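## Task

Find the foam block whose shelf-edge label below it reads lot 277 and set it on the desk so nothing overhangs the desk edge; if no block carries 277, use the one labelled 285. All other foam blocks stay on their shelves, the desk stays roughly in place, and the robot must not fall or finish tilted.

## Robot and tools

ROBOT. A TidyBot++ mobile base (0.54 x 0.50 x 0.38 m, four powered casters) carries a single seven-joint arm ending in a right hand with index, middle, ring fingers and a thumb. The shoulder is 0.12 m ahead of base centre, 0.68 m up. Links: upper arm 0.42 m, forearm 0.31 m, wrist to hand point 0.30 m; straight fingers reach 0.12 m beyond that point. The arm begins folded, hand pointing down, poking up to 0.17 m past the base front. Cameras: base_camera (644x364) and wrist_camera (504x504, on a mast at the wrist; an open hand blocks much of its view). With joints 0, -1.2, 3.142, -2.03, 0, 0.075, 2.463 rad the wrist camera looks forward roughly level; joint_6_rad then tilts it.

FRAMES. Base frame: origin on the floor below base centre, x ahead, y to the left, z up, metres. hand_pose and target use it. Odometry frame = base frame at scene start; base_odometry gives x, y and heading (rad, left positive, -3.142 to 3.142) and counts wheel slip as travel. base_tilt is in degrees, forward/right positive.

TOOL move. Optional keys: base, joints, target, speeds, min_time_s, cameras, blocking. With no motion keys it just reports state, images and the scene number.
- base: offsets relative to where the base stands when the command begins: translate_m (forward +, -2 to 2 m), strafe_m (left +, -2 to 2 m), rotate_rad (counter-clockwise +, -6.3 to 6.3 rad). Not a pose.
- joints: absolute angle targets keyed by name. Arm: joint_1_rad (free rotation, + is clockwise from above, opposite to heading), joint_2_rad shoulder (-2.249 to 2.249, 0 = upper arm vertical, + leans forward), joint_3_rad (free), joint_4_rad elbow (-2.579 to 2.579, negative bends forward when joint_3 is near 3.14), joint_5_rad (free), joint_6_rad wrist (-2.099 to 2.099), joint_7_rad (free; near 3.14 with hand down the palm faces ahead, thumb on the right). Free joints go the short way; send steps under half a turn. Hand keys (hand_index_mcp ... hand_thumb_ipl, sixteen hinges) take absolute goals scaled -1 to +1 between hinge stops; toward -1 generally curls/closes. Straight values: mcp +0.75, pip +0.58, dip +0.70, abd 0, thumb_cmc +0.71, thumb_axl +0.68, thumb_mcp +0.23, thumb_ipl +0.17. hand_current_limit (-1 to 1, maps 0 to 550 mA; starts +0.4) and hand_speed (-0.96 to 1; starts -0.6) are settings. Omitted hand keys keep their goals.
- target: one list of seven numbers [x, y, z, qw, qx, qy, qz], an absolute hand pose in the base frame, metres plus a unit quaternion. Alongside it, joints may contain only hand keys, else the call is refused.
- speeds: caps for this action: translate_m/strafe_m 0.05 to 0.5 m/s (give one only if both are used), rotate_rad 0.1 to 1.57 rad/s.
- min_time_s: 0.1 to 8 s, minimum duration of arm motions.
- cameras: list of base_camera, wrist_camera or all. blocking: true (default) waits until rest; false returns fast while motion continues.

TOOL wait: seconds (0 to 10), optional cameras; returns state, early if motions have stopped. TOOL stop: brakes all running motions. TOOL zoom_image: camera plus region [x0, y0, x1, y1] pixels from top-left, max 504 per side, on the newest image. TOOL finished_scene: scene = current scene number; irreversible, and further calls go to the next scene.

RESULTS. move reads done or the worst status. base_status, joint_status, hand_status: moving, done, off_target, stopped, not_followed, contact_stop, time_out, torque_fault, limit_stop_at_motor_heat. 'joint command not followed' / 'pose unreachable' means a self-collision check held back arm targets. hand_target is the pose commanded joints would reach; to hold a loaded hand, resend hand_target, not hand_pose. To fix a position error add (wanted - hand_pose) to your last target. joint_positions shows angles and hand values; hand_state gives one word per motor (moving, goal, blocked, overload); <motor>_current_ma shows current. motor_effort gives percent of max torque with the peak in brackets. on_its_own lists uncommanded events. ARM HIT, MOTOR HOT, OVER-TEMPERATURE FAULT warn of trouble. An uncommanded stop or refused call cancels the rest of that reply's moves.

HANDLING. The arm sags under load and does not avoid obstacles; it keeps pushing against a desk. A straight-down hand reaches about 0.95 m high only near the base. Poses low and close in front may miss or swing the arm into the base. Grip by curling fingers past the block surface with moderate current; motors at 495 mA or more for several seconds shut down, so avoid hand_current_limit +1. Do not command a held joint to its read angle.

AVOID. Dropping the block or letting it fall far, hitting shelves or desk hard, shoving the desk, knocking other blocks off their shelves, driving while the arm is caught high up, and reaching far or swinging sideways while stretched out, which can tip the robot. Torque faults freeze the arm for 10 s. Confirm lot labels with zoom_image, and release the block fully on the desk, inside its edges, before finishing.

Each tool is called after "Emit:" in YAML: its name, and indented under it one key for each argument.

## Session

Emit:
move:
  joints: {"joint_1_rad":0,"joint_2_rad":-1.2,"joint_3_rad":3.142,"joint_4_rad":-2.03,"joint_5_rad":0,"joint_6_rad":-0.25,"joint_7_rad":2.463}
  cameras: ["all"]

Scene clock: 2.40 s.
move: done
base_odometry: x=+0.000 y=+0.000 heading=+0.000
base_tilt: forward=-0.5 right=+0.9
base_status: not commanded
joint_positions: joint_1_rad=+0.027 joint_2_rad=-1.179 joint_3_rad=+3.171 joint_4_rad=-2.042 joint_5_rad=-0.020 joint_6_rad=-0.335 joint_7_rad=+2.515 hand_index_mcp=+0.759 hand_index_abd=+0.000 hand_index_pip=+0.577 hand_index_dip=+0.696 hand_middle_mcp=+0.759 hand_middle_abd=+0.000 hand_middle_pip=+0.577 hand_middle_dip=+0.696 hand_ring_mcp=+0.759 hand_ring_abd=+0.000 hand_ring_pip=+0.577 hand_ring_dip=+0.696 hand_thumb_cmc=+0.719 hand_thumb_axl=+0.677 hand_thumb_mcp=+0.225 hand_thumb_ipl=+0.168 hand_current_limit=+0.400 hand_speed=-0.600
joint_status: all done
hand_state: goal,goal,goal,goal,goal,goal,goal,goal,goal,goal,goal,goal,goal,goal,goal,goal
index_mcp_current_ma: 13
index_abd_current_ma: 0
index_pip_current_ma: 1
index_dip_current_ma: 0
middle_mcp_current_ma: 12
middle_abd_current_ma: 0
middle_pip_current_ma: 1
middle_dip_current_ma: 0
ring_mcp_current_ma: 11
ring_abd_current_ma: 0
ring_pip_current_ma: 1
ring_dip_current_ma: 0
thumb_cmc_current_ma: 11
thumb_axl_current_ma: -1
thumb_mcp_current_ma: -1
thumb_ipl_current_ma: -1
hand_goal_index_mcp: 0.754
hand_goal_index_abd: 0.000
hand_goal_index_pip: 0.576
hand_goal_index_dip: 0.696
hand_goal_middle_mcp: 0.754
hand_goal_middle_abd: 0.000
hand_goal_middle_pip: 0.576
hand_goal_middle_dip: 0.696
hand_goal_ring_mcp: 0.754
hand_goal_ring_abd: 0.000
hand_goal_ring_pip: 0.576
hand_goal_ring_dip: 0.696
hand_goal_thumb_cmc: 0.714
hand_goal_thumb_axl: 0.678
hand_goal_thumb_mcp: 0.226
hand_goal_thumb_ipl: 0.168
motor_effort: joint_1_rad=+1(3) joint_2_rad=+13(16) joint_3_rad=+1(1) joint_4_rad=+14(18) joint_5_rad=+0(1) joint_6_rad=+9(10) joint_7_rad=+0(2)
hand_pose: x=+0.2274 y=-0.0842 z=+1.2055 quat_wxyz=(-0.374, -0.513, -0.234, -0.736) (m; base frame)
hand_target: x=+0.2002 y=-0.0699 z=+1.2343 quat_wxyz=(-0.370, -0.464, -0.222, -0.774) (m; base frame)
hand_status: not commanded
pictures: base_camera, wrist_camera

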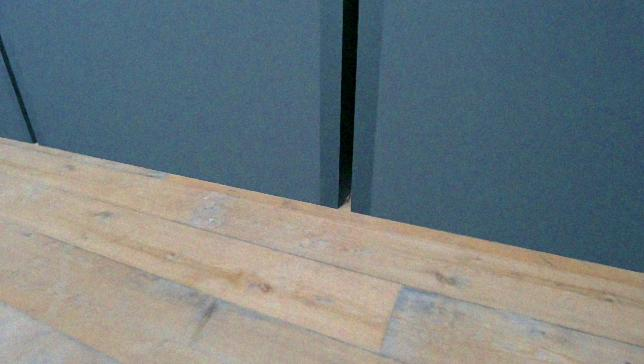

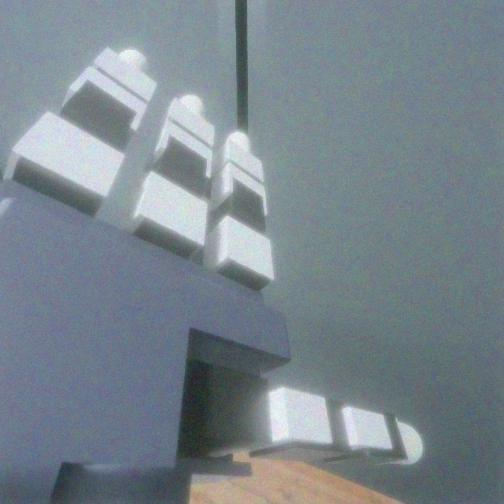

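Emit:
move:
  base: {"rotate_rad":-1.3}
  speeds: {"rotate_rad":1.2}
  cameras: ["all"]

Emit:
zoom_image:
  camera: "wrist_camera"
  region: [250, 50, 504, 304]

Emit:
move:
  base: {"rotate_rad":-0.7}
  speeds: {"rotate_rad":1.2}
  cameras: ["all"]

Emit:
zoom_image:
  camera: "wrist_camera"
  region: [250, 50, 504, 304]

Emit:
zoom_image:
  camera: "wrist_camera"
  region: [250, 200, 504, 454]

Scene clock: 12.10 s.
move: done
base_odometry: x=+0.000 y=+0.000 heading=-1.299
base_tilt: forward=-0.5 right=+0.9
base_status: done
joint_positions: joint_1_rad=+0.022 joint_2_rad=-1.179 joint_3_rad=+3.168 joint_4_rad=-2.042 joint_5_rad=-0.020 joint_6_rad=-0.334 joint_7_rad=+2.513 hand_index_mcp=+0.760 hand_index_abd=+0.000 hand_index_pip=+0.577 hand_index_dip=+0.696 hand_middle_mcp=+0.760 hand_middle_abd=+0.000 hand_middle_pip=+0.577 hand_middle_dip=+0.696 hand_ring_mcp=+0.759 hand_ring_abd=+0.000 hand_ring_pip=+0.577 hand_ring_dip=+0.696 hand_thumb_cmc=+0.719 hand_thumb_axl=+0.677 hand_thumb_mcp=+0.226 hand_thumb_ipl=+0.168 hand_current_limit=+0.400 hand_speed=-0.600
joint_status: not commanded
hand_state: goal,goal,goal,goal,goal,goal,goal,goal,goal,goal,goal,goal,goal,goal,goal,goal
index_mcp_current_ma: 15
index_abd_current_ma: 0
index_pip_current_ma: 1
index_dip_current_ma: 0
middle_mcp_current_ma: 14
middle_abd_current_ma: 0
middle_pip_current_ma: 1
middle_dip_current_ma: 0
ring_mcp_current_ma: 13
ring_abd_current_ma: 0
ring_pip_current_ma: 1
ring_dip_current_ma: 0
thumb_cmc_current_ma: 11
thumb_axl_current_ma: -1
thumb_mcp_current_ma: -1
thumb_ipl_current_ma: -1
hand_goal_index_mcp: 0.754
hand_goal_index_abd: 0.000
hand_goal_index_pip: 0.576
hand_goal_index_dip: 0.696
hand_goal_middle_mcp: 0.754
hand_goal_middle_abd: 0.000
hand_goal_middle_pip: 0.576
hand_goal_middle_dip: 0.696
hand_goal_ring_mcp: 0.754
hand_goal_ring_abd: 0.000
hand_goal_ring_pip: 0.576
hand_goal_ring_dip: 0.696
hand_goal_thumb_cmc: 0.714
hand_goal_thumb_axl: 0.678
hand_goal_thumb_mcp: 0.226
hand_goal_thumb_ipl: 0.168
motor_effort: joint_1_rad=+0(1) joint_2_rad=+13(15) joint_3_rad=+1(1) joint_4_rad=+15(16) joint_5_rad=+0(1) joint_6_rad=+9(9) joint_7_rad=+0(1)
hand_pose: x=+0.2278 y=-0.0821 z=+1.2059 quat_wxyz=(-0.372, -0.512, -0.236, -0.738) (m; base frame)
hand_target: x=+0.2002 y=-0.0699 z=+1.2343 quat_wxyz=(-0.370, -0.464, -0.222, -0.774) (m; base frame)
hand_status: not commanded
pictures: base_camera, wrist_camera

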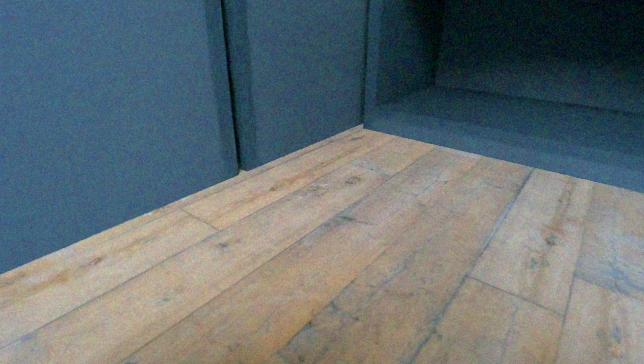

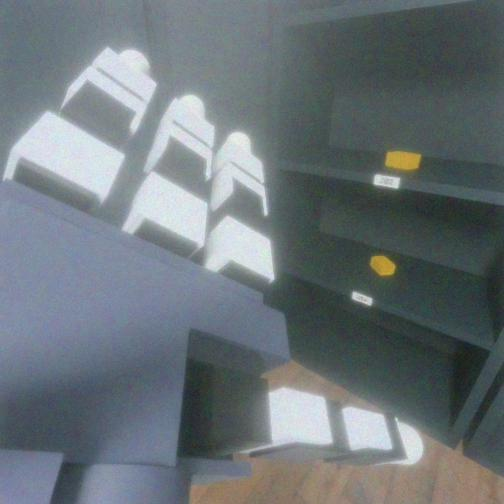

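Scaled by 1.984 from the camera's 504x504 image, which has a finer 720x720 frame.

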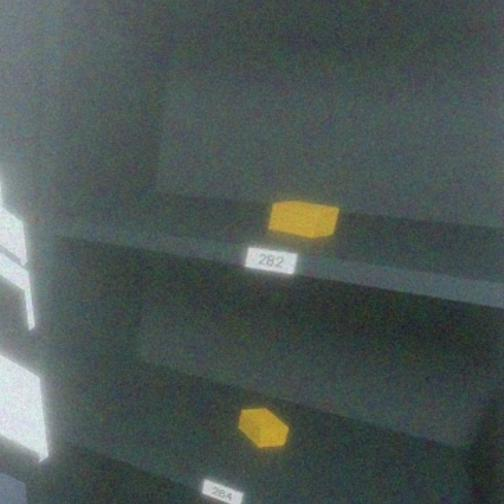

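Scene clock: 13.73 s.
move: done
base_odometry: x=+0.000 y=+0.000 heading=-1.998
base_tilt: forward=-0.5 right=+0.9
base_status: done
joint_positions: joint_1_rad=+0.021 joint_2_rad=-1.179 joint_3_rad=+3.167 joint_4_rad=-2.042 joint_5_rad=-0.020 joint_6_rad=-0.334 joint_7_rad=+2.513 hand_index_mcp=+0.760 hand_index_abd=+0.000 hand_index_pip=+0.577 hand_index_dip=+0.696 hand_middle_mcp=+0.760 hand_middle_abd=+0.000 hand_middle_pip=+0.577 hand_middle_dip=+0.696 hand_ring_mcp=+0.759 hand_ring_abd=+0.000 hand_ring_pip=+0.577 hand_ring_dip=+0.696 hand_thumb_cmc=+0.719 hand_thumb_axl=+0.677 hand_thumb_mcp=+0.226 hand_thumb_ipl=+0.168 hand_current_limit=+0.400 hand_speed=-0.600
joint_status: not commanded
hand_state: goal,goal,goal,goal,goal,goal,goal,goal,goal,goal,goal,goal,goal,goal,goal,goal
index_mcp_current_ma: 15
index_abd_current_ma: 0
index_pip_current_ma: 1
index_dip_current_ma: 0
middle_mcp_current_ma: 14
middle_abd_current_ma: 0
middle_pip_current_ma: 1
middle_dip_current_ma: 0
ring_mcp_current_ma: 13
ring_abd_current_ma: 0
ring_pip_current_ma: 1
ring_dip_current_ma: 0
thumb_cmc_current_ma: 11
thumb_axl_current_ma: -1
thumb_mcp_current_ma: -1
thumb_ipl_current_ma: -1
hand_goal_index_mcp: 0.754
hand_goal_index_abd: 0.000
hand_goal_index_pip: 0.576
hand_goal_index_dip: 0.696
hand_goal_middle_mcp: 0.754
hand_goal_middle_abd: 0.000
hand_goal_middle_pip: 0.576
hand_goal_middle_dip: 0.696
hand_goal_ring_mcp: 0.754
hand_goal_ring_abd: 0.000
hand_goal_ring_pip: 0.576
hand_goal_ring_dip: 0.696
hand_goal_thumb_cmc: 0.714
hand_goal_thumb_axl: 0.678
hand_goal_thumb_mcp: 0.226
hand_goal_thumb_ipl: 0.168
motor_effort: joint_1_rad=+0(1) joint_2_rad=+14(15) joint_3_rad=+1(1) joint_4_rad=+15(16) joint_5_rad=+0(1) joint_6_rad=+9(9) joint_7_rad=+0(0)
hand_pose: x=+0.2279 y=-0.0818 z=+1.2059 quat_wxyz=(-0.372, -0.511, -0.237, -0.738) (m; base frame)
hand_target: x=+0.2002 y=-0.0699 z=+1.2343 quat_wxyz=(-0.370, -0.464, -0.222, -0.774) (m; base frame)
hand_status: not commanded
pictures: base_camera, wrist_camera

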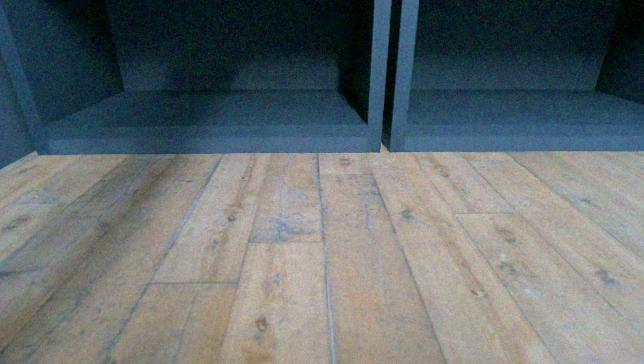

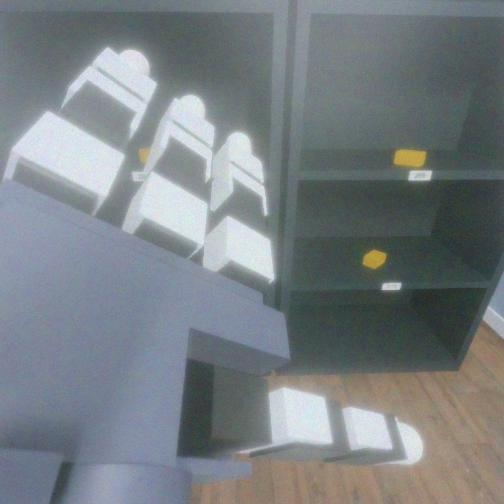

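Scaled by 1.984 from the camera's 504x504 image, which has a finer 720x720 frame.

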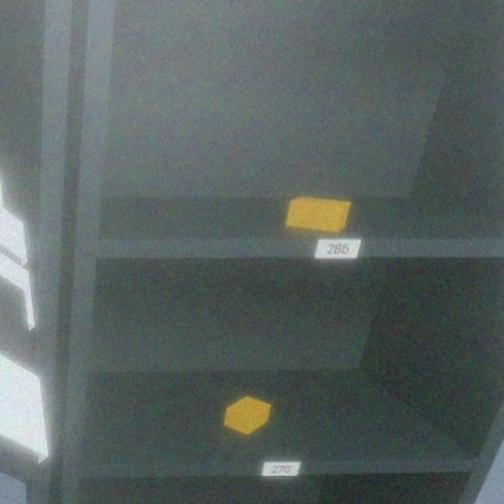

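Scaled by 1.984 from the camera's 504x504 image, which has a finer 720x720 frame.

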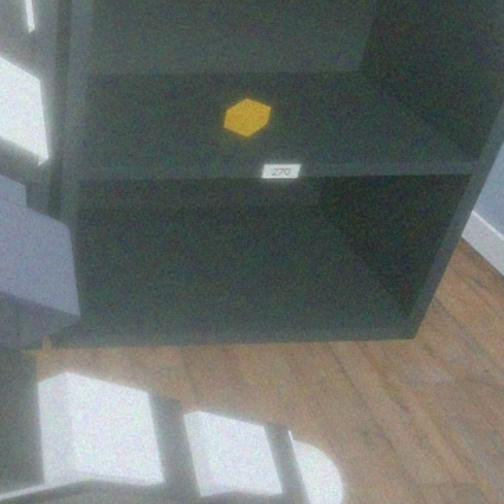

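Emit:
zoom_image:
  camera: "wrist_camera"
  region: [370, 130, 470, 230]

Emit:
zoom_image:
  camera: "wrist_camera"
  region: [350, 240, 450, 340]

Scaled by 5.040 from the camera's 504x504 image, which has a finer 720x720 frame.

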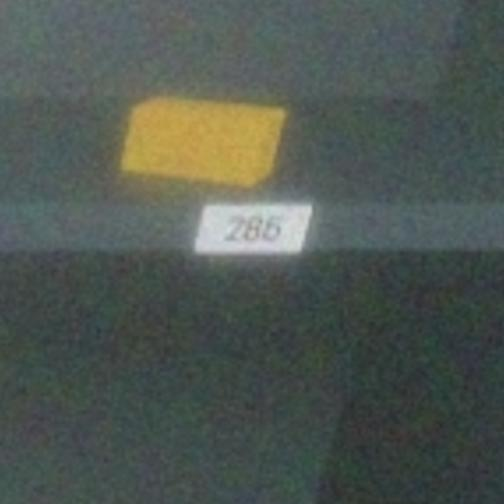

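Scaled by 5.040 from the camera's 504x504 image, which has a finer 720x720 frame.

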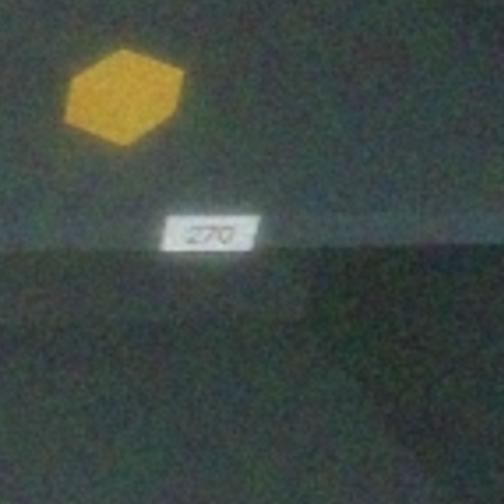

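Emit:
move:
  base: {"rotate_rad":-3.105}
  cameras: ["all"]

Emit:
move:
  base: {"translate_m":1.3}
  cameras: ["base_camera"]

Scene clock: 26.30 s.
move: done
base_odometry: x=+0.000 y=+0.000 heading=+1.181
base_tilt: forward=-0.5 right=+0.9
base_status: done
joint_positions: joint_1_rad=+0.020 joint_2_rad=-1.179 joint_3_rad=+3.167 joint_4_rad=-2.042 joint_5_rad=-0.020 joint_6_rad=-0.334 joint_7_rad=+2.513 hand_index_mcp=+0.760 hand_index_abd=+0.000 hand_index_pip=+0.577 hand_index_dip=+0.696 hand_middle_mcp=+0.760 hand_middle_abd=+0.000 hand_middle_pip=+0.577 hand_middle_dip=+0.696 hand_ring_mcp=+0.759 hand_ring_abd=+0.000 hand_ring_pip=+0.577 hand_ring_dip=+0.696 hand_thumb_cmc=+0.719 hand_thumb_axl=+0.677 hand_thumb_mcp=+0.226 hand_thumb_ipl=+0.168 hand_current_limit=+0.400 hand_speed=-0.600
joint_status: not commanded
hand_state: goal,goal,goal,goal,goal,goal,goal,goal,goal,goal,goal,goal,goal,goal,goal,goal
index_mcp_current_ma: 15
index_abd_current_ma: 0
index_pip_current_ma: 1
index_dip_current_ma: 0
middle_mcp_current_ma: 14
middle_abd_current_ma: 0
middle_pip_current_ma: 1
middle_dip_current_ma: 0
ring_mcp_current_ma: 13
ring_abd_current_ma: 0
ring_pip_current_ma: 1
ring_dip_current_ma: 0
thumb_cmc_current_ma: 11
thumb_axl_current_ma: -1
thumb_mcp_current_ma: -1
thumb_ipl_current_ma: -1
hand_goal_index_mcp: 0.754
hand_goal_index_abd: 0.000
hand_goal_index_pip: 0.576
hand_goal_index_dip: 0.696
hand_goal_middle_mcp: 0.754
hand_goal_middle_abd: 0.000
hand_goal_middle_pip: 0.576
hand_goal_middle_dip: 0.696
hand_goal_ring_mcp: 0.754
hand_goal_ring_abd: 0.000
hand_goal_ring_pip: 0.576
hand_goal_ring_dip: 0.696
hand_goal_thumb_cmc: 0.714
hand_goal_thumb_axl: 0.678
hand_goal_thumb_mcp: 0.226
hand_goal_thumb_ipl: 0.168
motor_effort: joint_1_rad=+0(1) joint_2_rad=+14(15) joint_3_rad=+1(1) joint_4_rad=+15(16) joint_5_rad=+0(1) joint_6_rad=+9(9) joint_7_rad=+0(1)
hand_pose: x=+0.2280 y=-0.0816 z=+1.2060 quat_wxyz=(-0.371, -0.511, -0.237, -0.738) (m; base frame)
hand_target: x=+0.2002 y=-0.0699 z=+1.2343 quat_wxyz=(-0.370, -0.464, -0.222, -0.774) (m; base frame)
hand_status: not commanded
pictures: base_camera, wrist_camera

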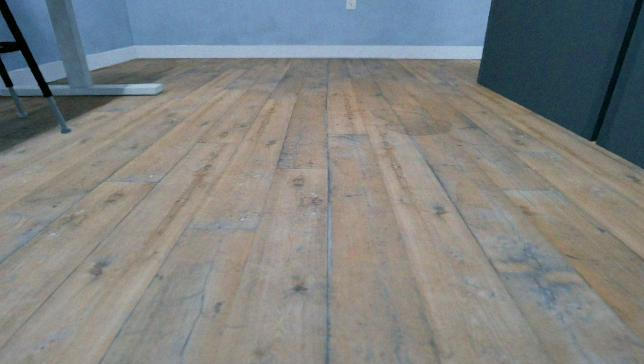

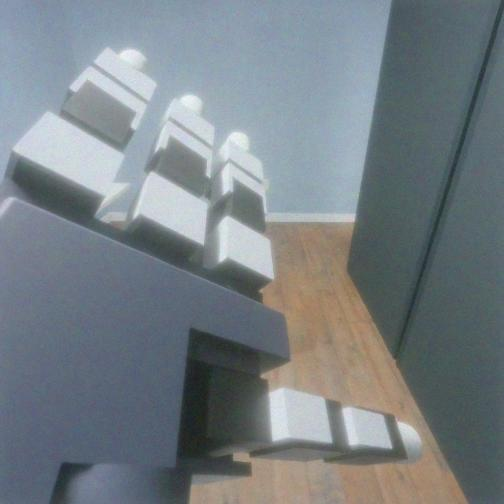

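Scene clock: 30.10 s.
move: done
base_odometry: x=+0.494 y=+1.203 heading=+1.180
base_tilt: forward=-0.5 right=+0.9
base_status: done
joint_positions: joint_1_rad=+0.020 joint_2_rad=-1.182 joint_3_rad=+3.167 joint_4_rad=-2.041 joint_5_rad=-0.020 joint_6_rad=-0.331 joint_7_rad=+2.513 hand_index_mcp=+0.760 hand_index_abd=+0.000 hand_index_pip=+0.577 hand_index_dip=+0.696 hand_middle_mcp=+0.760 hand_middle_abd=+0.000 hand_middle_pip=+0.577 hand_middle_dip=+0.696 hand_ring_mcp=+0.760 hand_ring_abd=+0.000 hand_ring_pip=+0.577 hand_ring_dip=+0.696 hand_thumb_cmc=+0.719 hand_thumb_axl=+0.677 hand_thumb_mcp=+0.226 hand_thumb_ipl=+0.168 hand_current_limit=+0.400 hand_speed=-0.600
joint_status: not commanded
hand_state: goal,goal,goal,goal,goal,goal,goal,goal,goal,goal,goal,goal,goal,goal,goal,goal
index_mcp_current_ma: 16
index_abd_current_ma: 0
index_pip_current_ma: 1
index_dip_current_ma: 0
middle_mcp_current_ma: 14
middle_abd_current_ma: 0
middle_pip_current_ma: 1
middle_dip_current_ma: 0
ring_mcp_current_ma: 13
ring_abd_current_ma: 0
ring_pip_current_ma: 1
ring_dip_current_ma: 0
thumb_cmc_current_ma: 11
thumb_axl_current_ma: -1
thumb_mcp_current_ma: 0
thumb_ipl_current_ma: -1
hand_goal_index_mcp: 0.754
hand_goal_index_abd: 0.000
hand_goal_index_pip: 0.576
hand_goal_index_dip: 0.696
hand_goal_middle_mcp: 0.754
hand_goal_middle_abd: 0.000
hand_goal_middle_pip: 0.576
hand_goal_middle_dip: 0.696
hand_goal_ring_mcp: 0.754
hand_goal_ring_abd: 0.000
hand_goal_ring_pip: 0.576
hand_goal_ring_dip: 0.696
hand_goal_thumb_cmc: 0.714
hand_goal_thumb_axl: 0.678
hand_goal_thumb_mcp: 0.226
hand_goal_thumb_ipl: 0.168
motor_effort: joint_1_rad=+1(2) joint_2_rad=+14(17) joint_3_rad=+1(1) joint_4_rad=+15(16) joint_5_rad=+1(1) joint_6_rad=+9(9) joint_7_rad=+0(1)
hand_pose: x=+0.2257 y=-0.0816 z=+1.2076 quat_wxyz=(-0.372, -0.508, -0.236, -0.740) (m; base frame)
hand_target: x=+0.2002 y=-0.0699 z=+1.2343 quat_wxyz=(-0.370, -0.464, -0.222, -0.774) (m; base frame)
hand_status: not commanded
pictures: base_camera

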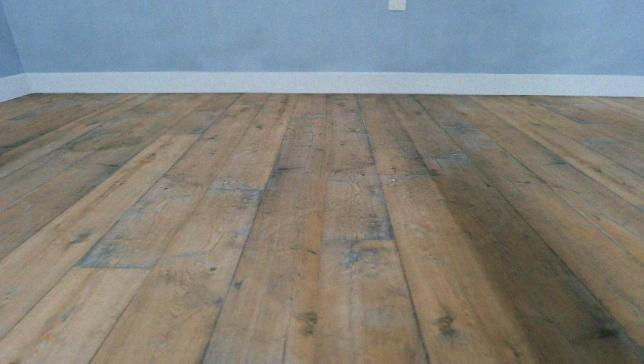

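Emit:
move:
  base: {"translate_m":1.38}

Emit:
move:
  base: {"rotate_rad":-1.57}
  speeds: {"rotate_rad":1.3}
  cameras: ["all"]

Scene clock: 40.10 s.
move: done
base_odometry: x=+1.020 y=+2.479 heading=+1.179
base_tilt: forward=-0.5 right=+0.9
base_status: done
joint_positions: joint_1_rad=+0.020 joint_2_rad=-1.184 joint_3_rad=+3.167 joint_4_rad=-2.041 joint_5_rad=-0.020 joint_6_rad=-0.330 joint_7_rad=+2.513 hand_index_mcp=+0.760 hand_index_abd=+0.000 hand_index_pip=+0.577 hand_index_dip=+0.696 hand_middle_mcp=+0.760 hand_middle_abd=+0.000 hand_middle_pip=+0.577 hand_middle_dip=+0.696 hand_ring_mcp=+0.760 hand_ring_abd=+0.000 hand_ring_pip=+0.577 hand_ring_dip=+0.696 hand_thumb_cmc=+0.719 hand_thumb_axl=+0.677 hand_thumb_mcp=+0.226 hand_thumb_ipl=+0.168 hand_current_limit=+0.400 hand_speed=-0.600
joint_status: not commanded
hand_state: goal,goal,goal,goal,goal,goal,goal,goal,goal,goal,goal,goal,goal,goal,goal,goal
index_mcp_current_ma: 16
index_abd_current_ma: 0
index_pip_current_ma: 1
index_dip_current_ma: 0
middle_mcp_current_ma: 14
middle_abd_current_ma: 0
middle_pip_current_ma: 1
middle_dip_current_ma: 0
ring_mcp_current_ma: 13
ring_abd_current_ma: 0
ring_pip_current_ma: 1
ring_dip_current_ma: 0
thumb_cmc_current_ma: 11
thumb_axl_current_ma: -1
thumb_mcp_current_ma: 0
thumb_ipl_current_ma: -1
hand_goal_index_mcp: 0.754
hand_goal_index_abd: 0.000
hand_goal_index_pip: 0.576
hand_goal_index_dip: 0.696
hand_goal_middle_mcp: 0.754
hand_goal_middle_abd: 0.000
hand_goal_middle_pip: 0.576
hand_goal_middle_dip: 0.696
hand_goal_ring_mcp: 0.754
hand_goal_ring_abd: 0.000
hand_goal_ring_pip: 0.576
hand_goal_ring_dip: 0.696
hand_goal_thumb_cmc: 0.714
hand_goal_thumb_axl: 0.678
hand_goal_thumb_mcp: 0.226
hand_goal_thumb_ipl: 0.168
motor_effort: joint_1_rad=+0(2) joint_2_rad=+14(16) joint_3_rad=+1(1) joint_4_rad=+14(16) joint_5_rad=+0(1) joint_6_rad=+9(9) joint_7_rad=+0(1)
hand_pose: x=+0.2241 y=-0.0816 z=+1.2085 quat_wxyz=(-0.373, -0.507, -0.235, -0.741) (m; base frame)
hand_target: x=+0.2002 y=-0.0699 z=+1.2343 quat_wxyz=(-0.370, -0.464, -0.222, -0.774) (m; base frame)
hand_status: not commanded
pictures: none

Scene clock: 42.43 s.
move: done
base_odometry: x=+1.020 y=+2.479 heading=-0.390
base_tilt: forward=-0.5 right=+0.9
base_status: done
joint_positions: joint_1_rad=+0.019 joint_2_rad=-1.184 joint_3_rad=+3.167 joint_4_rad=-2.041 joint_5_rad=-0.020 joint_6_rad=-0.330 joint_7_rad=+2.513 hand_index_mcp=+0.760 hand_index_abd=+0.000 hand_index_pip=+0.577 hand_index_dip=+0.696 hand_middle_mcp=+0.760 hand_middle_abd=+0.000 hand_middle_pip=+0.577 hand_middle_dip=+0.696 hand_ring_mcp=+0.760 hand_ring_abd=+0.000 hand_ring_pip=+0.577 hand_ring_dip=+0.696 hand_thumb_cmc=+0.719 hand_thumb_axl=+0.677 hand_thumb_mcp=+0.226 hand_thumb_ipl=+0.168 hand_current_limit=+0.400 hand_speed=-0.600
joint_status: not commanded
hand_state: goal,goal,goal,goal,goal,goal,goal,goal,goal,goal,goal,goal,goal,goal,goal,goal
index_mcp_current_ma: 16
index_abd_current_ma: 0
index_pip_current_ma: 1
index_dip_current_ma: 0
middle_mcp_current_ma: 15
middle_abd_current_ma: 0
middle_pip_current_ma: 1
middle_dip_current_ma: 0
ring_mcp_current_ma: 14
ring_abd_current_ma: 0
ring_pip_current_ma: 1
ring_dip_current_ma: 0
thumb_cmc_current_ma: 11
thumb_axl_current_ma: -1
thumb_mcp_current_ma: 0
thumb_ipl_current_ma: -1
hand_goal_index_mcp: 0.754
hand_goal_index_abd: 0.000
hand_goal_index_pip: 0.576
hand_goal_index_dip: 0.696
hand_goal_middle_mcp: 0.754
hand_goal_middle_abd: 0.000
hand_goal_middle_pip: 0.576
hand_goal_middle_dip: 0.696
hand_goal_ring_mcp: 0.754
hand_goal_ring_abd: 0.000
hand_goal_ring_pip: 0.576
hand_goal_ring_dip: 0.696
hand_goal_thumb_cmc: 0.714
hand_goal_thumb_axl: 0.678
hand_goal_thumb_mcp: 0.226
hand_goal_thumb_ipl: 0.168
motor_effort: joint_1_rad=+0(1) joint_2_rad=+14(15) joint_3_rad=+1(1) joint_4_rad=+15(15) joint_5_rad=+0(1) joint_6_rad=+9(9) joint_7_rad=+0(1)
hand_pose: x=+0.2241 y=-0.0814 z=+1.2085 quat_wxyz=(-0.373, -0.507, -0.235, -0.741) (m; base frame)
hand_target: x=+0.2002 y=-0.0699 z=+1.2343 quat_wxyz=(-0.370, -0.464, -0.222, -0.774) (m; base frame)
hand_status: not commanded
pictures: base_camera, wrist_camera

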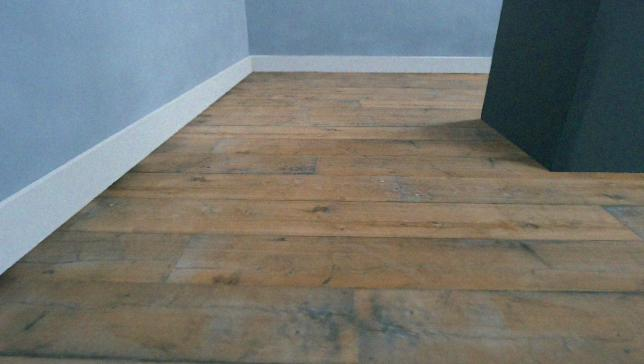

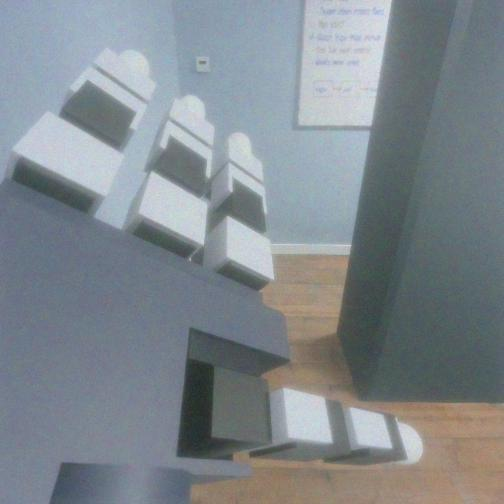

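Emit:
move:
  base: {"translate_m":1.93}

Emit:
move:
  base: {"rotate_rad":-1.58}
  speeds: {"rotate_rad":1.3}
  cameras: ["all"]

Scene clock: 53.30 s.
move: done
base_odometry: x=+2.805 y=+1.744 heading=-0.391
base_tilt: forward=-0.5 right=+0.9
base_status: done
joint_positions: joint_1_rad=+0.019 joint_2_rad=-1.185 joint_3_rad=+3.167 joint_4_rad=-2.040 joint_5_rad=-0.020 joint_6_rad=-0.329 joint_7_rad=+2.513 hand_index_mcp=+0.761 hand_index_abd=+0.000 hand_index_pip=+0.577 hand_index_dip=+0.696 hand_middle_mcp=+0.760 hand_middle_abd=+0.000 hand_middle_pip=+0.577 hand_middle_dip=+0.696 hand_ring_mcp=+0.760 hand_ring_abd=+0.000 hand_ring_pip=+0.577 hand_ring_dip=+0.696 hand_thumb_cmc=+0.719 hand_thumb_axl=+0.677 hand_thumb_mcp=+0.226 hand_thumb_ipl=+0.168 hand_current_limit=+0.400 hand_speed=-0.600
joint_status: not commanded
hand_state: goal,goal,goal,goal,goal,goal,goal,goal,goal,goal,goal,goal,goal,goal,goal,goal
index_mcp_current_ma: 16
index_abd_current_ma: 0
index_pip_current_ma: 1
index_dip_current_ma: 0
middle_mcp_current_ma: 15
middle_abd_current_ma: 0
middle_pip_current_ma: 1
middle_dip_current_ma: 0
ring_mcp_current_ma: 14
ring_abd_current_ma: 0
ring_pip_current_ma: 1
ring_dip_current_ma: 0
thumb_cmc_current_ma: 11
thumb_axl_current_ma: -1
thumb_mcp_current_ma: 0
thumb_ipl_current_ma: -1
hand_goal_index_mcp: 0.754
hand_goal_index_abd: 0.000
hand_goal_index_pip: 0.576
hand_goal_index_dip: 0.696
hand_goal_middle_mcp: 0.754
hand_goal_middle_abd: 0.000
hand_goal_middle_pip: 0.576
hand_goal_middle_dip: 0.696
hand_goal_ring_mcp: 0.754
hand_goal_ring_abd: 0.000
hand_goal_ring_pip: 0.576
hand_goal_ring_dip: 0.696
hand_goal_thumb_cmc: 0.714
hand_goal_thumb_axl: 0.678
hand_goal_thumb_mcp: 0.226
hand_goal_thumb_ipl: 0.168
motor_effort: joint_1_rad=+0(1) joint_2_rad=+13(17) joint_3_rad=+1(1) joint_4_rad=+14(16) joint_5_rad=+0(1) joint_6_rad=+9(9) joint_7_rad=+0(1)
hand_pose: x=+0.2231 y=-0.0813 z=+1.2091 quat_wxyz=(-0.373, -0.506, -0.235, -0.742) (m; base frame)
hand_target: x=+0.2002 y=-0.0699 z=+1.2343 quat_wxyz=(-0.370, -0.464, -0.222, -0.774) (m; base frame)
hand_status: not commanded
pictures: none

Scene clock: 57.97 s.
move: time_out
base_odometry: x=+2.804 y=+1.741 heading=-0.851
base_tilt: forward=-0.5 right=+0.9
base_status: rotate_rad time_out (by the wheels' count: -0.460 of -1.580)
joint_positions: joint_1_rad=+0.016 joint_2_rad=-1.186 joint_3_rad=+3.158 joint_4_rad=-2.040 joint_5_rad=-0.020 joint_6_rad=-0.328 joint_7_rad=+2.513 hand_index_mcp=+0.762 hand_index_abd=+0.002 hand_index_pip=+0.577 hand_index_dip=+0.696 hand_middle_mcp=+0.762 hand_middle_abd=+0.002 hand_middle_pip=+0.577 hand_middle_dip=+0.696 hand_ring_mcp=+0.762 hand_ring_abd=+0.002 hand_ring_pip=+0.577 hand_ring_dip=+0.696 hand_thumb_cmc=+0.720 hand_thumb_axl=+0.677 hand_thumb_mcp=+0.227 hand_thumb_ipl=+0.168 hand_current_limit=+0.400 hand_speed=-0.600
joint_status: not commanded
hand_state: goal,goal,goal,goal,goal,goal,goal,goal,goal,goal,goal,goal,goal,goal,goal,goal
index_mcp_current_ma: 22
index_abd_current_ma: 3
index_pip_current_ma: 2
index_dip_current_ma: 0
middle_mcp_current_ma: 20
middle_abd_current_ma: 3
middle_pip_current_ma: 2
middle_dip_current_ma: 0
ring_mcp_current_ma: 19
ring_abd_current_ma: 3
ring_pip_current_ma: 2
ring_dip_current_ma: 0
thumb_cmc_current_ma: 15
thumb_axl_current_ma: -1
thumb_mcp_current_ma: 1
thumb_ipl_current_ma: 0
hand_goal_index_mcp: 0.754
hand_goal_index_abd: 0.000
hand_goal_index_pip: 0.576
hand_goal_index_dip: 0.696
hand_goal_middle_mcp: 0.754
hand_goal_middle_abd: 0.000
hand_goal_middle_pip: 0.576
hand_goal_middle_dip: 0.696
hand_goal_ring_mcp: 0.754
hand_goal_ring_abd: 0.000
hand_goal_ring_pip: 0.576
hand_goal_ring_dip: 0.696
hand_goal_thumb_cmc: 0.714
hand_goal_thumb_axl: 0.678
hand_goal_thumb_mcp: 0.226
hand_goal_thumb_ipl: 0.168
motor_effort: joint_1_rad=-1(12) joint_2_rad=+13(17) joint_3_rad=+1(5) joint_4_rad=+15(16) joint_5_rad=+0(1) joint_6_rad=+9(9) joint_7_rad=+0(1)
hand_pose: x=+0.2232 y=-0.0763 z=+1.2102 quat_wxyz=(-0.372, -0.503, -0.239, -0.742) (m; base frame)
hand_target: x=+0.2002 y=-0.0699 z=+1.2343 quat_wxyz=(-0.370, -0.464, -0.222, -0.774) (m; base frame)
hand_status: not commanded
pictures: base_camera, wrist_camera

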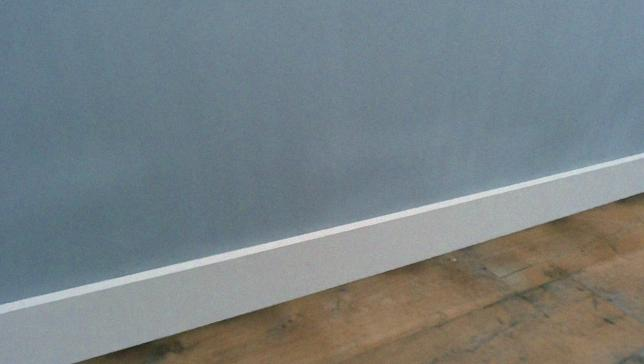

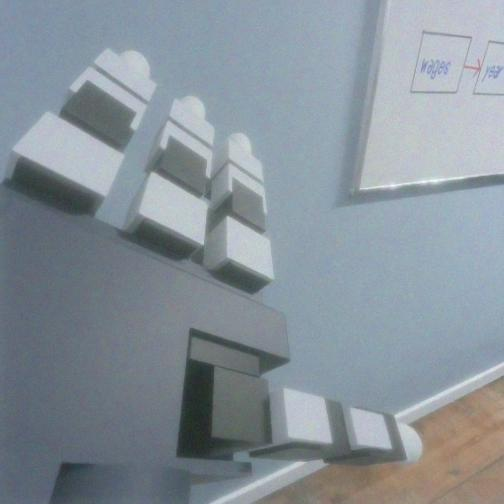

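Emit:
move:
  base: {"translate_m":0.1,"strafe_m":0.042}
  speeds: {"translate_m":0.1}
  cameras: ["base_camera"]

Scene clock: 67.90 s.
move: time_out
base_odometry: x=+2.900 y=+1.694 heading=-0.850
base_tilt: forward=-0.5 right=+0.9
base_status: translate_m time_out (by the wheels' count: +0.099 of +0.100); strafe_m time_out (by the wheels' count: +0.041 of +0.042)
joint_positions: joint_1_rad=+0.016 joint_2_rad=-1.186 joint_3_rad=+3.158 joint_4_rad=-2.039 joint_5_rad=-0.020 joint_6_rad=-0.327 joint_7_rad=+2.513 hand_index_mcp=+0.762 hand_index_abd=+0.002 hand_index_pip=+0.577 hand_index_dip=+0.696 hand_middle_mcp=+0.762 hand_middle_abd=+0.002 hand_middle_pip=+0.577 hand_middle_dip=+0.696 hand_ring_mcp=+0.762 hand_ring_abd=+0.002 hand_ring_pip=+0.577 hand_ring_dip=+0.696 hand_thumb_cmc=+0.720 hand_thumb_axl=+0.677 hand_thumb_mcp=+0.227 hand_thumb_ipl=+0.168 hand_current_limit=+0.400 hand_speed=-0.600
joint_status: not commanded
hand_state: goal,goal,goal,goal,goal,goal,goal,goal,goal,goal,goal,goal,goal,goal,goal,goal
index_mcp_current_ma: 22
index_abd_current_ma: 3
index_pip_current_ma: 2
index_dip_current_ma: 0
middle_mcp_current_ma: 20
middle_abd_current_ma: 3
middle_pip_current_ma: 2
middle_dip_current_ma: 0
ring_mcp_current_ma: 19
ring_abd_current_ma: 3
ring_pip_current_ma: 2
ring_dip_current_ma: 0
thumb_cmc_current_ma: 15
thumb_axl_current_ma: -1
thumb_mcp_current_ma: 1
thumb_ipl_current_ma: 0
hand_goal_index_mcp: 0.754
hand_goal_index_abd: 0.000
hand_goal_index_pip: 0.576
hand_goal_index_dip: 0.696
hand_goal_middle_mcp: 0.754
hand_goal_middle_abd: 0.000
hand_goal_middle_pip: 0.576
hand_goal_middle_dip: 0.696
hand_goal_ring_mcp: 0.754
hand_goal_ring_abd: 0.000
hand_goal_ring_pip: 0.576
hand_goal_ring_dip: 0.696
hand_goal_thumb_cmc: 0.714
hand_goal_thumb_axl: 0.678
hand_goal_thumb_mcp: 0.226
hand_goal_thumb_ipl: 0.168
motor_effort: joint_1_rad=+0(1) joint_2_rad=+14(16) joint_3_rad=+1(2) joint_4_rad=+15(16) joint_5_rad=+0(1) joint_6_rad=+9(9) joint_7_rad=+0(1)
hand_pose: x=+0.2227 y=-0.0762 z=+1.2105 quat_wxyz=(-0.373, -0.502, -0.239, -0.743) (m; base frame)
hand_target: x=+0.2002 y=-0.0699 z=+1.2343 quat_wxyz=(-0.370, -0.464, -0.222, -0.774) (m; base frame)
hand_status: not commanded
pictures: base_camera

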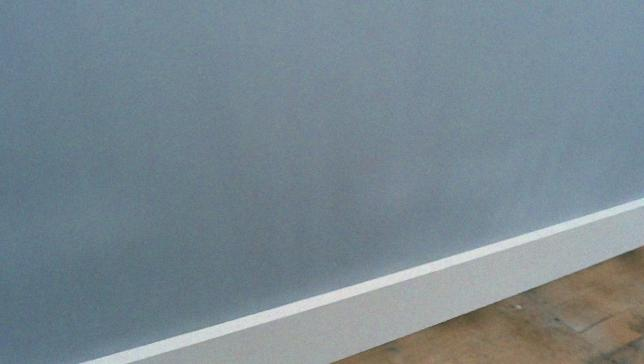

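Emit:
move:
  base: {"rotate_rad":-0.3}
  speeds: {"rotate_rad":0.4}
  cameras: ["all"]

Scene clock: 75.97 s.
move: time_out
base_odometry: x=+2.896 y=+1.695 heading=-0.887
base_tilt: forward=-0.5 right=+0.9
base_status: rotate_rad time_out (by the wheels' count: -0.037 of -0.300)
joint_positions: joint_1_rad=+0.016 joint_2_rad=-1.187 joint_3_rad=+3.156 joint_4_rad=-2.038 joint_5_rad=-0.020 joint_6_rad=-0.326 joint_7_rad=+2.513 hand_index_mcp=+0.764 hand_index_abd=+0.002 hand_index_pip=+0.577 hand_index_dip=+0.696 hand_middle_mcp=+0.763 hand_middle_abd=+0.002 hand_middle_pip=+0.577 hand_middle_dip=+0.696 hand_ring_mcp=+0.763 hand_ring_abd=+0.002 hand_ring_pip=+0.577 hand_ring_dip=+0.696 hand_thumb_cmc=+0.721 hand_thumb_axl=+0.677 hand_thumb_mcp=+0.227 hand_thumb_ipl=+0.168 hand_current_limit=+0.400 hand_speed=-0.600
joint_status: not commanded
hand_state: goal,goal,goal,goal,goal,goal,goal,goal,goal,goal,goal,goal,goal,goal,goal,goal
index_mcp_current_ma: 25
index_abd_current_ma: 3
index_pip_current_ma: 2
index_dip_current_ma: 0
middle_mcp_current_ma: 24
middle_abd_current_ma: 3
middle_pip_current_ma: 2
middle_dip_current_ma: 0
ring_mcp_current_ma: 22
ring_abd_current_ma: 3
ring_pip_current_ma: 2
ring_dip_current_ma: 0
thumb_cmc_current_ma: 17
thumb_axl_current_ma: -1
thumb_mcp_current_ma: 1
thumb_ipl_current_ma: 0
hand_goal_index_mcp: 0.754
hand_goal_index_abd: 0.000
hand_goal_index_pip: 0.576
hand_goal_index_dip: 0.696
hand_goal_middle_mcp: 0.754
hand_goal_middle_abd: 0.000
hand_goal_middle_pip: 0.576
hand_goal_middle_dip: 0.696
hand_goal_ring_mcp: 0.754
hand_goal_ring_abd: 0.000
hand_goal_ring_pip: 0.576
hand_goal_ring_dip: 0.696
hand_goal_thumb_cmc: 0.714
hand_goal_thumb_axl: 0.678
hand_goal_thumb_mcp: 0.226
hand_goal_thumb_ipl: 0.168
motor_effort: joint_1_rad=+1(2) joint_2_rad=+13(20) joint_3_rad=+1(4) joint_4_rad=+14(18) joint_5_rad=+1(1) joint_6_rad=+9(11) joint_7_rad=+0(1)
hand_pose: x=+0.2217 y=-0.0756 z=+1.2116 quat_wxyz=(-0.373, -0.501, -0.239, -0.744) (m; base frame)
hand_target: x=+0.2002 y=-0.0699 z=+1.2343 quat_wxyz=(-0.370, -0.464, -0.222, -0.774) (m; base frame)
hand_status: not commanded
pictures: base_camera, wrist_camera

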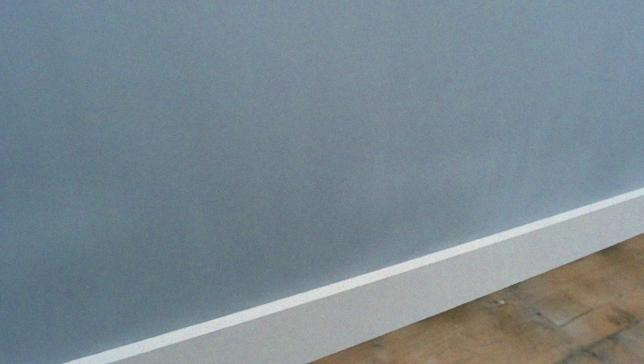

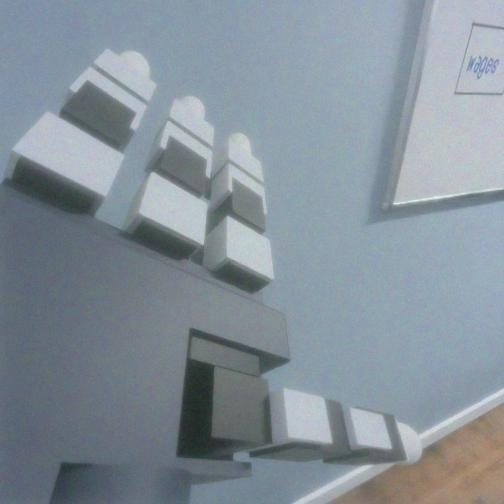

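Emit:
move:
  base: {"translate_m":0.05,"strafe_m":-0.19}
  speeds: {"strafe_m":0.15}
  cameras: ["base_camera"]

Emit:
move:
  base: {"rotate_rad":-0.5}
  speeds: {"rotate_rad":0.4}
  cameras: ["all"]

Scene clock: 98.37 s.
move: done
base_odometry: x=+2.780 y=+1.536 heading=-0.887
base_tilt: forward=-0.5 right=+0.9
base_status: done
joint_positions: joint_1_rad=+0.014 joint_2_rad=-1.187 joint_3_rad=+3.155 joint_4_rad=-2.038 joint_5_rad=-0.020 joint_6_rad=-0.326 joint_7_rad=+2.513 hand_index_mcp=+0.764 hand_index_abd=+0.002 hand_index_pip=+0.577 hand_index_dip=+0.696 hand_middle_mcp=+0.763 hand_middle_abd=+0.002 hand_middle_pip=+0.577 hand_middle_dip=+0.696 hand_ring_mcp=+0.763 hand_ring_abd=+0.002 hand_ring_pip=+0.577 hand_ring_dip=+0.696 hand_thumb_cmc=+0.721 hand_thumb_axl=+0.677 hand_thumb_mcp=+0.227 hand_thumb_ipl=+0.168 hand_current_limit=+0.400 hand_speed=-0.600
joint_status: not commanded
hand_state: goal,goal,goal,goal,goal,goal,goal,goal,goal,goal,goal,goal,goal,goal,goal,goal
index_mcp_current_ma: 25
index_abd_current_ma: 3
index_pip_current_ma: 2
index_dip_current_ma: 0
middle_mcp_current_ma: 24
middle_abd_current_ma: 3
middle_pip_current_ma: 2
middle_dip_current_ma: 0
ring_mcp_current_ma: 22
ring_abd_current_ma: 3
ring_pip_current_ma: 2
ring_dip_current_ma: 0
thumb_cmc_current_ma: 17
thumb_axl_current_ma: -1
thumb_mcp_current_ma: 1
thumb_ipl_current_ma: 0
hand_goal_index_mcp: 0.754
hand_goal_index_abd: 0.000
hand_goal_index_pip: 0.576
hand_goal_index_dip: 0.696
hand_goal_middle_mcp: 0.754
hand_goal_middle_abd: 0.000
hand_goal_middle_pip: 0.576
hand_goal_middle_dip: 0.696
hand_goal_ring_mcp: 0.754
hand_goal_ring_abd: 0.000
hand_goal_ring_pip: 0.576
hand_goal_ring_dip: 0.696
hand_goal_thumb_cmc: 0.714
hand_goal_thumb_axl: 0.678
hand_goal_thumb_mcp: 0.226
hand_goal_thumb_ipl: 0.168
motor_effort: joint_1_rad=+0(2) joint_2_rad=+14(15) joint_3_rad=+1(3) joint_4_rad=+14(15) joint_5_rad=+0(1) joint_6_rad=+9(9) joint_7_rad=+0(0)
hand_pose: x=+0.2218 y=-0.0748 z=+1.2117 quat_wxyz=(-0.373, -0.500, -0.240, -0.744) (m; base frame)
hand_target: x=+0.2002 y=-0.0699 z=+1.2343 quat_wxyz=(-0.370, -0.464, -0.222, -0.774) (m; base frame)
hand_status: not commanded
pictures: base_camera

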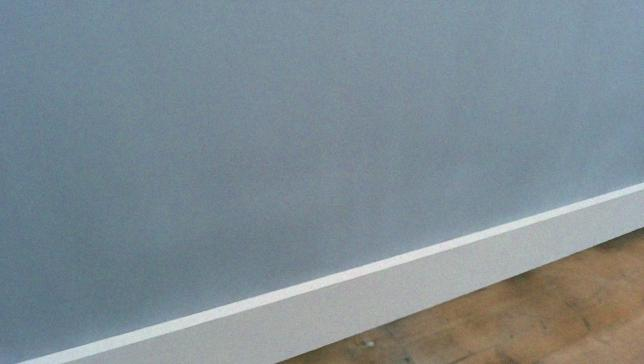

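Scene clock: 100.17 s.
move: done
base_odometry: x=+2.780 y=+1.536 heading=-1.386
base_tilt: forward=-0.5 right=+0.9
base_status: done
joint_positions: joint_1_rad=+0.014 joint_2_rad=-1.187 joint_3_rad=+3.155 joint_4_rad=-2.038 joint_5_rad=-0.020 joint_6_rad=-0.326 joint_7_rad=+2.513 hand_index_mcp=+0.764 hand_index_abd=+0.002 hand_index_pip=+0.577 hand_index_dip=+0.696 hand_middle_mcp=+0.763 hand_middle_abd=+0.002 hand_middle_pip=+0.577 hand_middle_dip=+0.696 hand_ring_mcp=+0.763 hand_ring_abd=+0.002 hand_ring_pip=+0.577 hand_ring_dip=+0.696 hand_thumb_cmc=+0.721 hand_thumb_axl=+0.677 hand_thumb_mcp=+0.227 hand_thumb_ipl=+0.168 hand_current_limit=+0.400 hand_speed=-0.600
joint_status: not commanded
hand_state: goal,goal,goal,goal,goal,goal,goal,goal,goal,goal,goal,goal,goal,goal,goal,goal
index_mcp_current_ma: 25
index_abd_current_ma: 3
index_pip_current_ma: 2
index_dip_current_ma: 0
middle_mcp_current_ma: 24
middle_abd_current_ma: 3
middle_pip_current_ma: 2
middle_dip_current_ma: 0
ring_mcp_current_ma: 22
ring_abd_current_ma: 3
ring_pip_current_ma: 2
ring_dip_current_ma: 0
thumb_cmc_current_ma: 17
thumb_axl_current_ma: -1
thumb_mcp_current_ma: 1
thumb_ipl_current_ma: 0
hand_goal_index_mcp: 0.754
hand_goal_index_abd: 0.000
hand_goal_index_pip: 0.576
hand_goal_index_dip: 0.696
hand_goal_middle_mcp: 0.754
hand_goal_middle_abd: 0.000
hand_goal_middle_pip: 0.576
hand_goal_middle_dip: 0.696
hand_goal_ring_mcp: 0.754
hand_goal_ring_abd: 0.000
hand_goal_ring_pip: 0.576
hand_goal_ring_dip: 0.696
hand_goal_thumb_cmc: 0.714
hand_goal_thumb_axl: 0.678
hand_goal_thumb_mcp: 0.226
hand_goal_thumb_ipl: 0.168
motor_effort: joint_1_rad=+0(1) joint_2_rad=+14(15) joint_3_rad=+1(1) joint_4_rad=+15(16) joint_5_rad=+0(1) joint_6_rad=+9(9) joint_7_rad=+0(0)
hand_pose: x=+0.2218 y=-0.0748 z=+1.2117 quat_wxyz=(-0.373, -0.500, -0.240, -0.744) (m; base frame)
hand_target: x=+0.2002 y=-0.0699 z=+1.2343 quat_wxyz=(-0.370, -0.464, -0.222, -0.774) (m; base frame)
hand_status: not commanded
pictures: base_camera, wrist_camera

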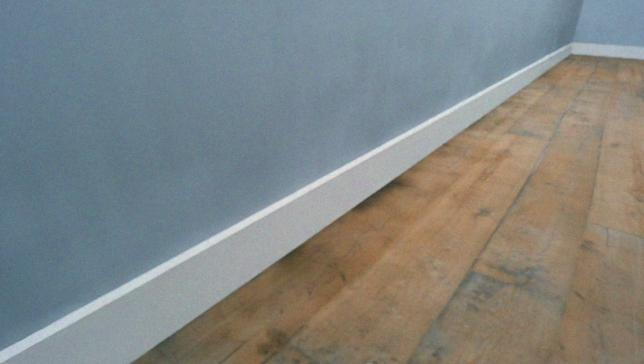

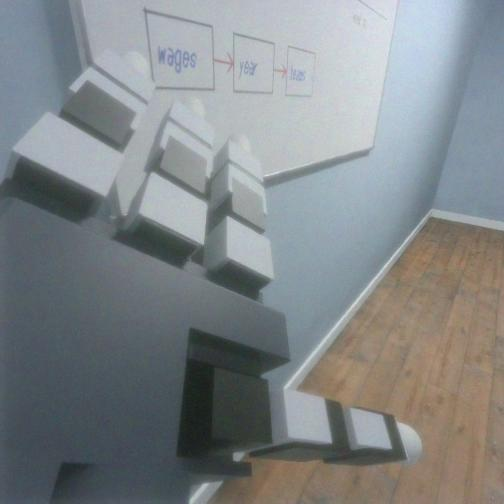

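Emit:
move:
  base: {"rotate_rad":-0.66}
  speeds: {"rotate_rad":0.6}
  cameras: ["all"]

Scene clock: 105.83 s.
move: done
base_odometry: x=+2.780 y=+1.536 heading=-2.045
base_tilt: forward=-0.5 right=+0.9
base_status: done
joint_positions: joint_1_rad=+0.014 joint_2_rad=-1.187 joint_3_rad=+3.155 joint_4_rad=-2.038 joint_5_rad=-0.020 joint_6_rad=-0.326 joint_7_rad=+2.513 hand_index_mcp=+0.764 hand_index_abd=+0.002 hand_index_pip=+0.577 hand_index_dip=+0.696 hand_middle_mcp=+0.763 hand_middle_abd=+0.002 hand_middle_pip=+0.577 hand_middle_dip=+0.696 hand_ring_mcp=+0.763 hand_ring_abd=+0.002 hand_ring_pip=+0.577 hand_ring_dip=+0.696 hand_thumb_cmc=+0.721 hand_thumb_axl=+0.677 hand_thumb_mcp=+0.227 hand_thumb_ipl=+0.168 hand_current_limit=+0.400 hand_speed=-0.600
joint_status: not commanded
hand_state: goal,goal,goal,goal,goal,goal,goal,goal,goal,goal,goal,goal,goal,goal,goal,goal
index_mcp_current_ma: 25
index_abd_current_ma: 3
index_pip_current_ma: 2
index_dip_current_ma: 0
middle_mcp_current_ma: 24
middle_abd_current_ma: 3
middle_pip_current_ma: 2
middle_dip_current_ma: 0
ring_mcp_current_ma: 22
ring_abd_current_ma: 3
ring_pip_current_ma: 2
ring_dip_current_ma: 0
thumb_cmc_current_ma: 17
thumb_axl_current_ma: -1
thumb_mcp_current_ma: 1
thumb_ipl_current_ma: 0
hand_goal_index_mcp: 0.754
hand_goal_index_abd: 0.000
hand_goal_index_pip: 0.576
hand_goal_index_dip: 0.696
hand_goal_middle_mcp: 0.754
hand_goal_middle_abd: 0.000
hand_goal_middle_pip: 0.576
hand_goal_middle_dip: 0.696
hand_goal_ring_mcp: 0.754
hand_goal_ring_abd: 0.000
hand_goal_ring_pip: 0.576
hand_goal_ring_dip: 0.696
hand_goal_thumb_cmc: 0.714
hand_goal_thumb_axl: 0.678
hand_goal_thumb_mcp: 0.226
hand_goal_thumb_ipl: 0.168
motor_effort: joint_1_rad=+1(1) joint_2_rad=+14(15) joint_3_rad=+1(1) joint_4_rad=+15(15) joint_5_rad=+0(1) joint_6_rad=+9(9) joint_7_rad=+0(0)
hand_pose: x=+0.2218 y=-0.0748 z=+1.2117 quat_wxyz=(-0.373, -0.500, -0.240, -0.744) (m; base frame)
hand_target: x=+0.2002 y=-0.0699 z=+1.2343 quat_wxyz=(-0.370, -0.464, -0.222, -0.774) (m; base frame)
hand_status: not commanded
pictures: base_camera, wrist_camera

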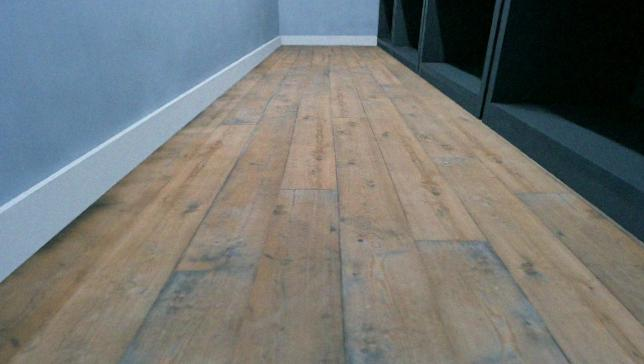

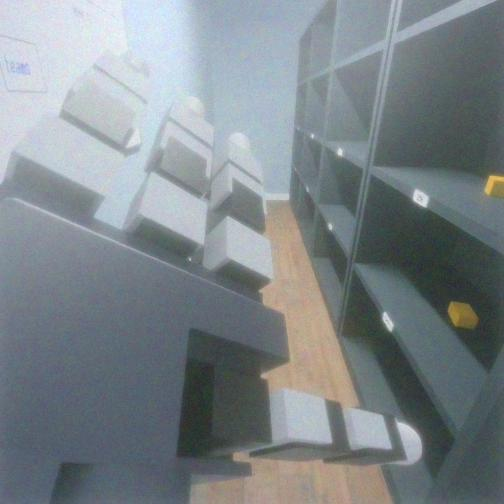

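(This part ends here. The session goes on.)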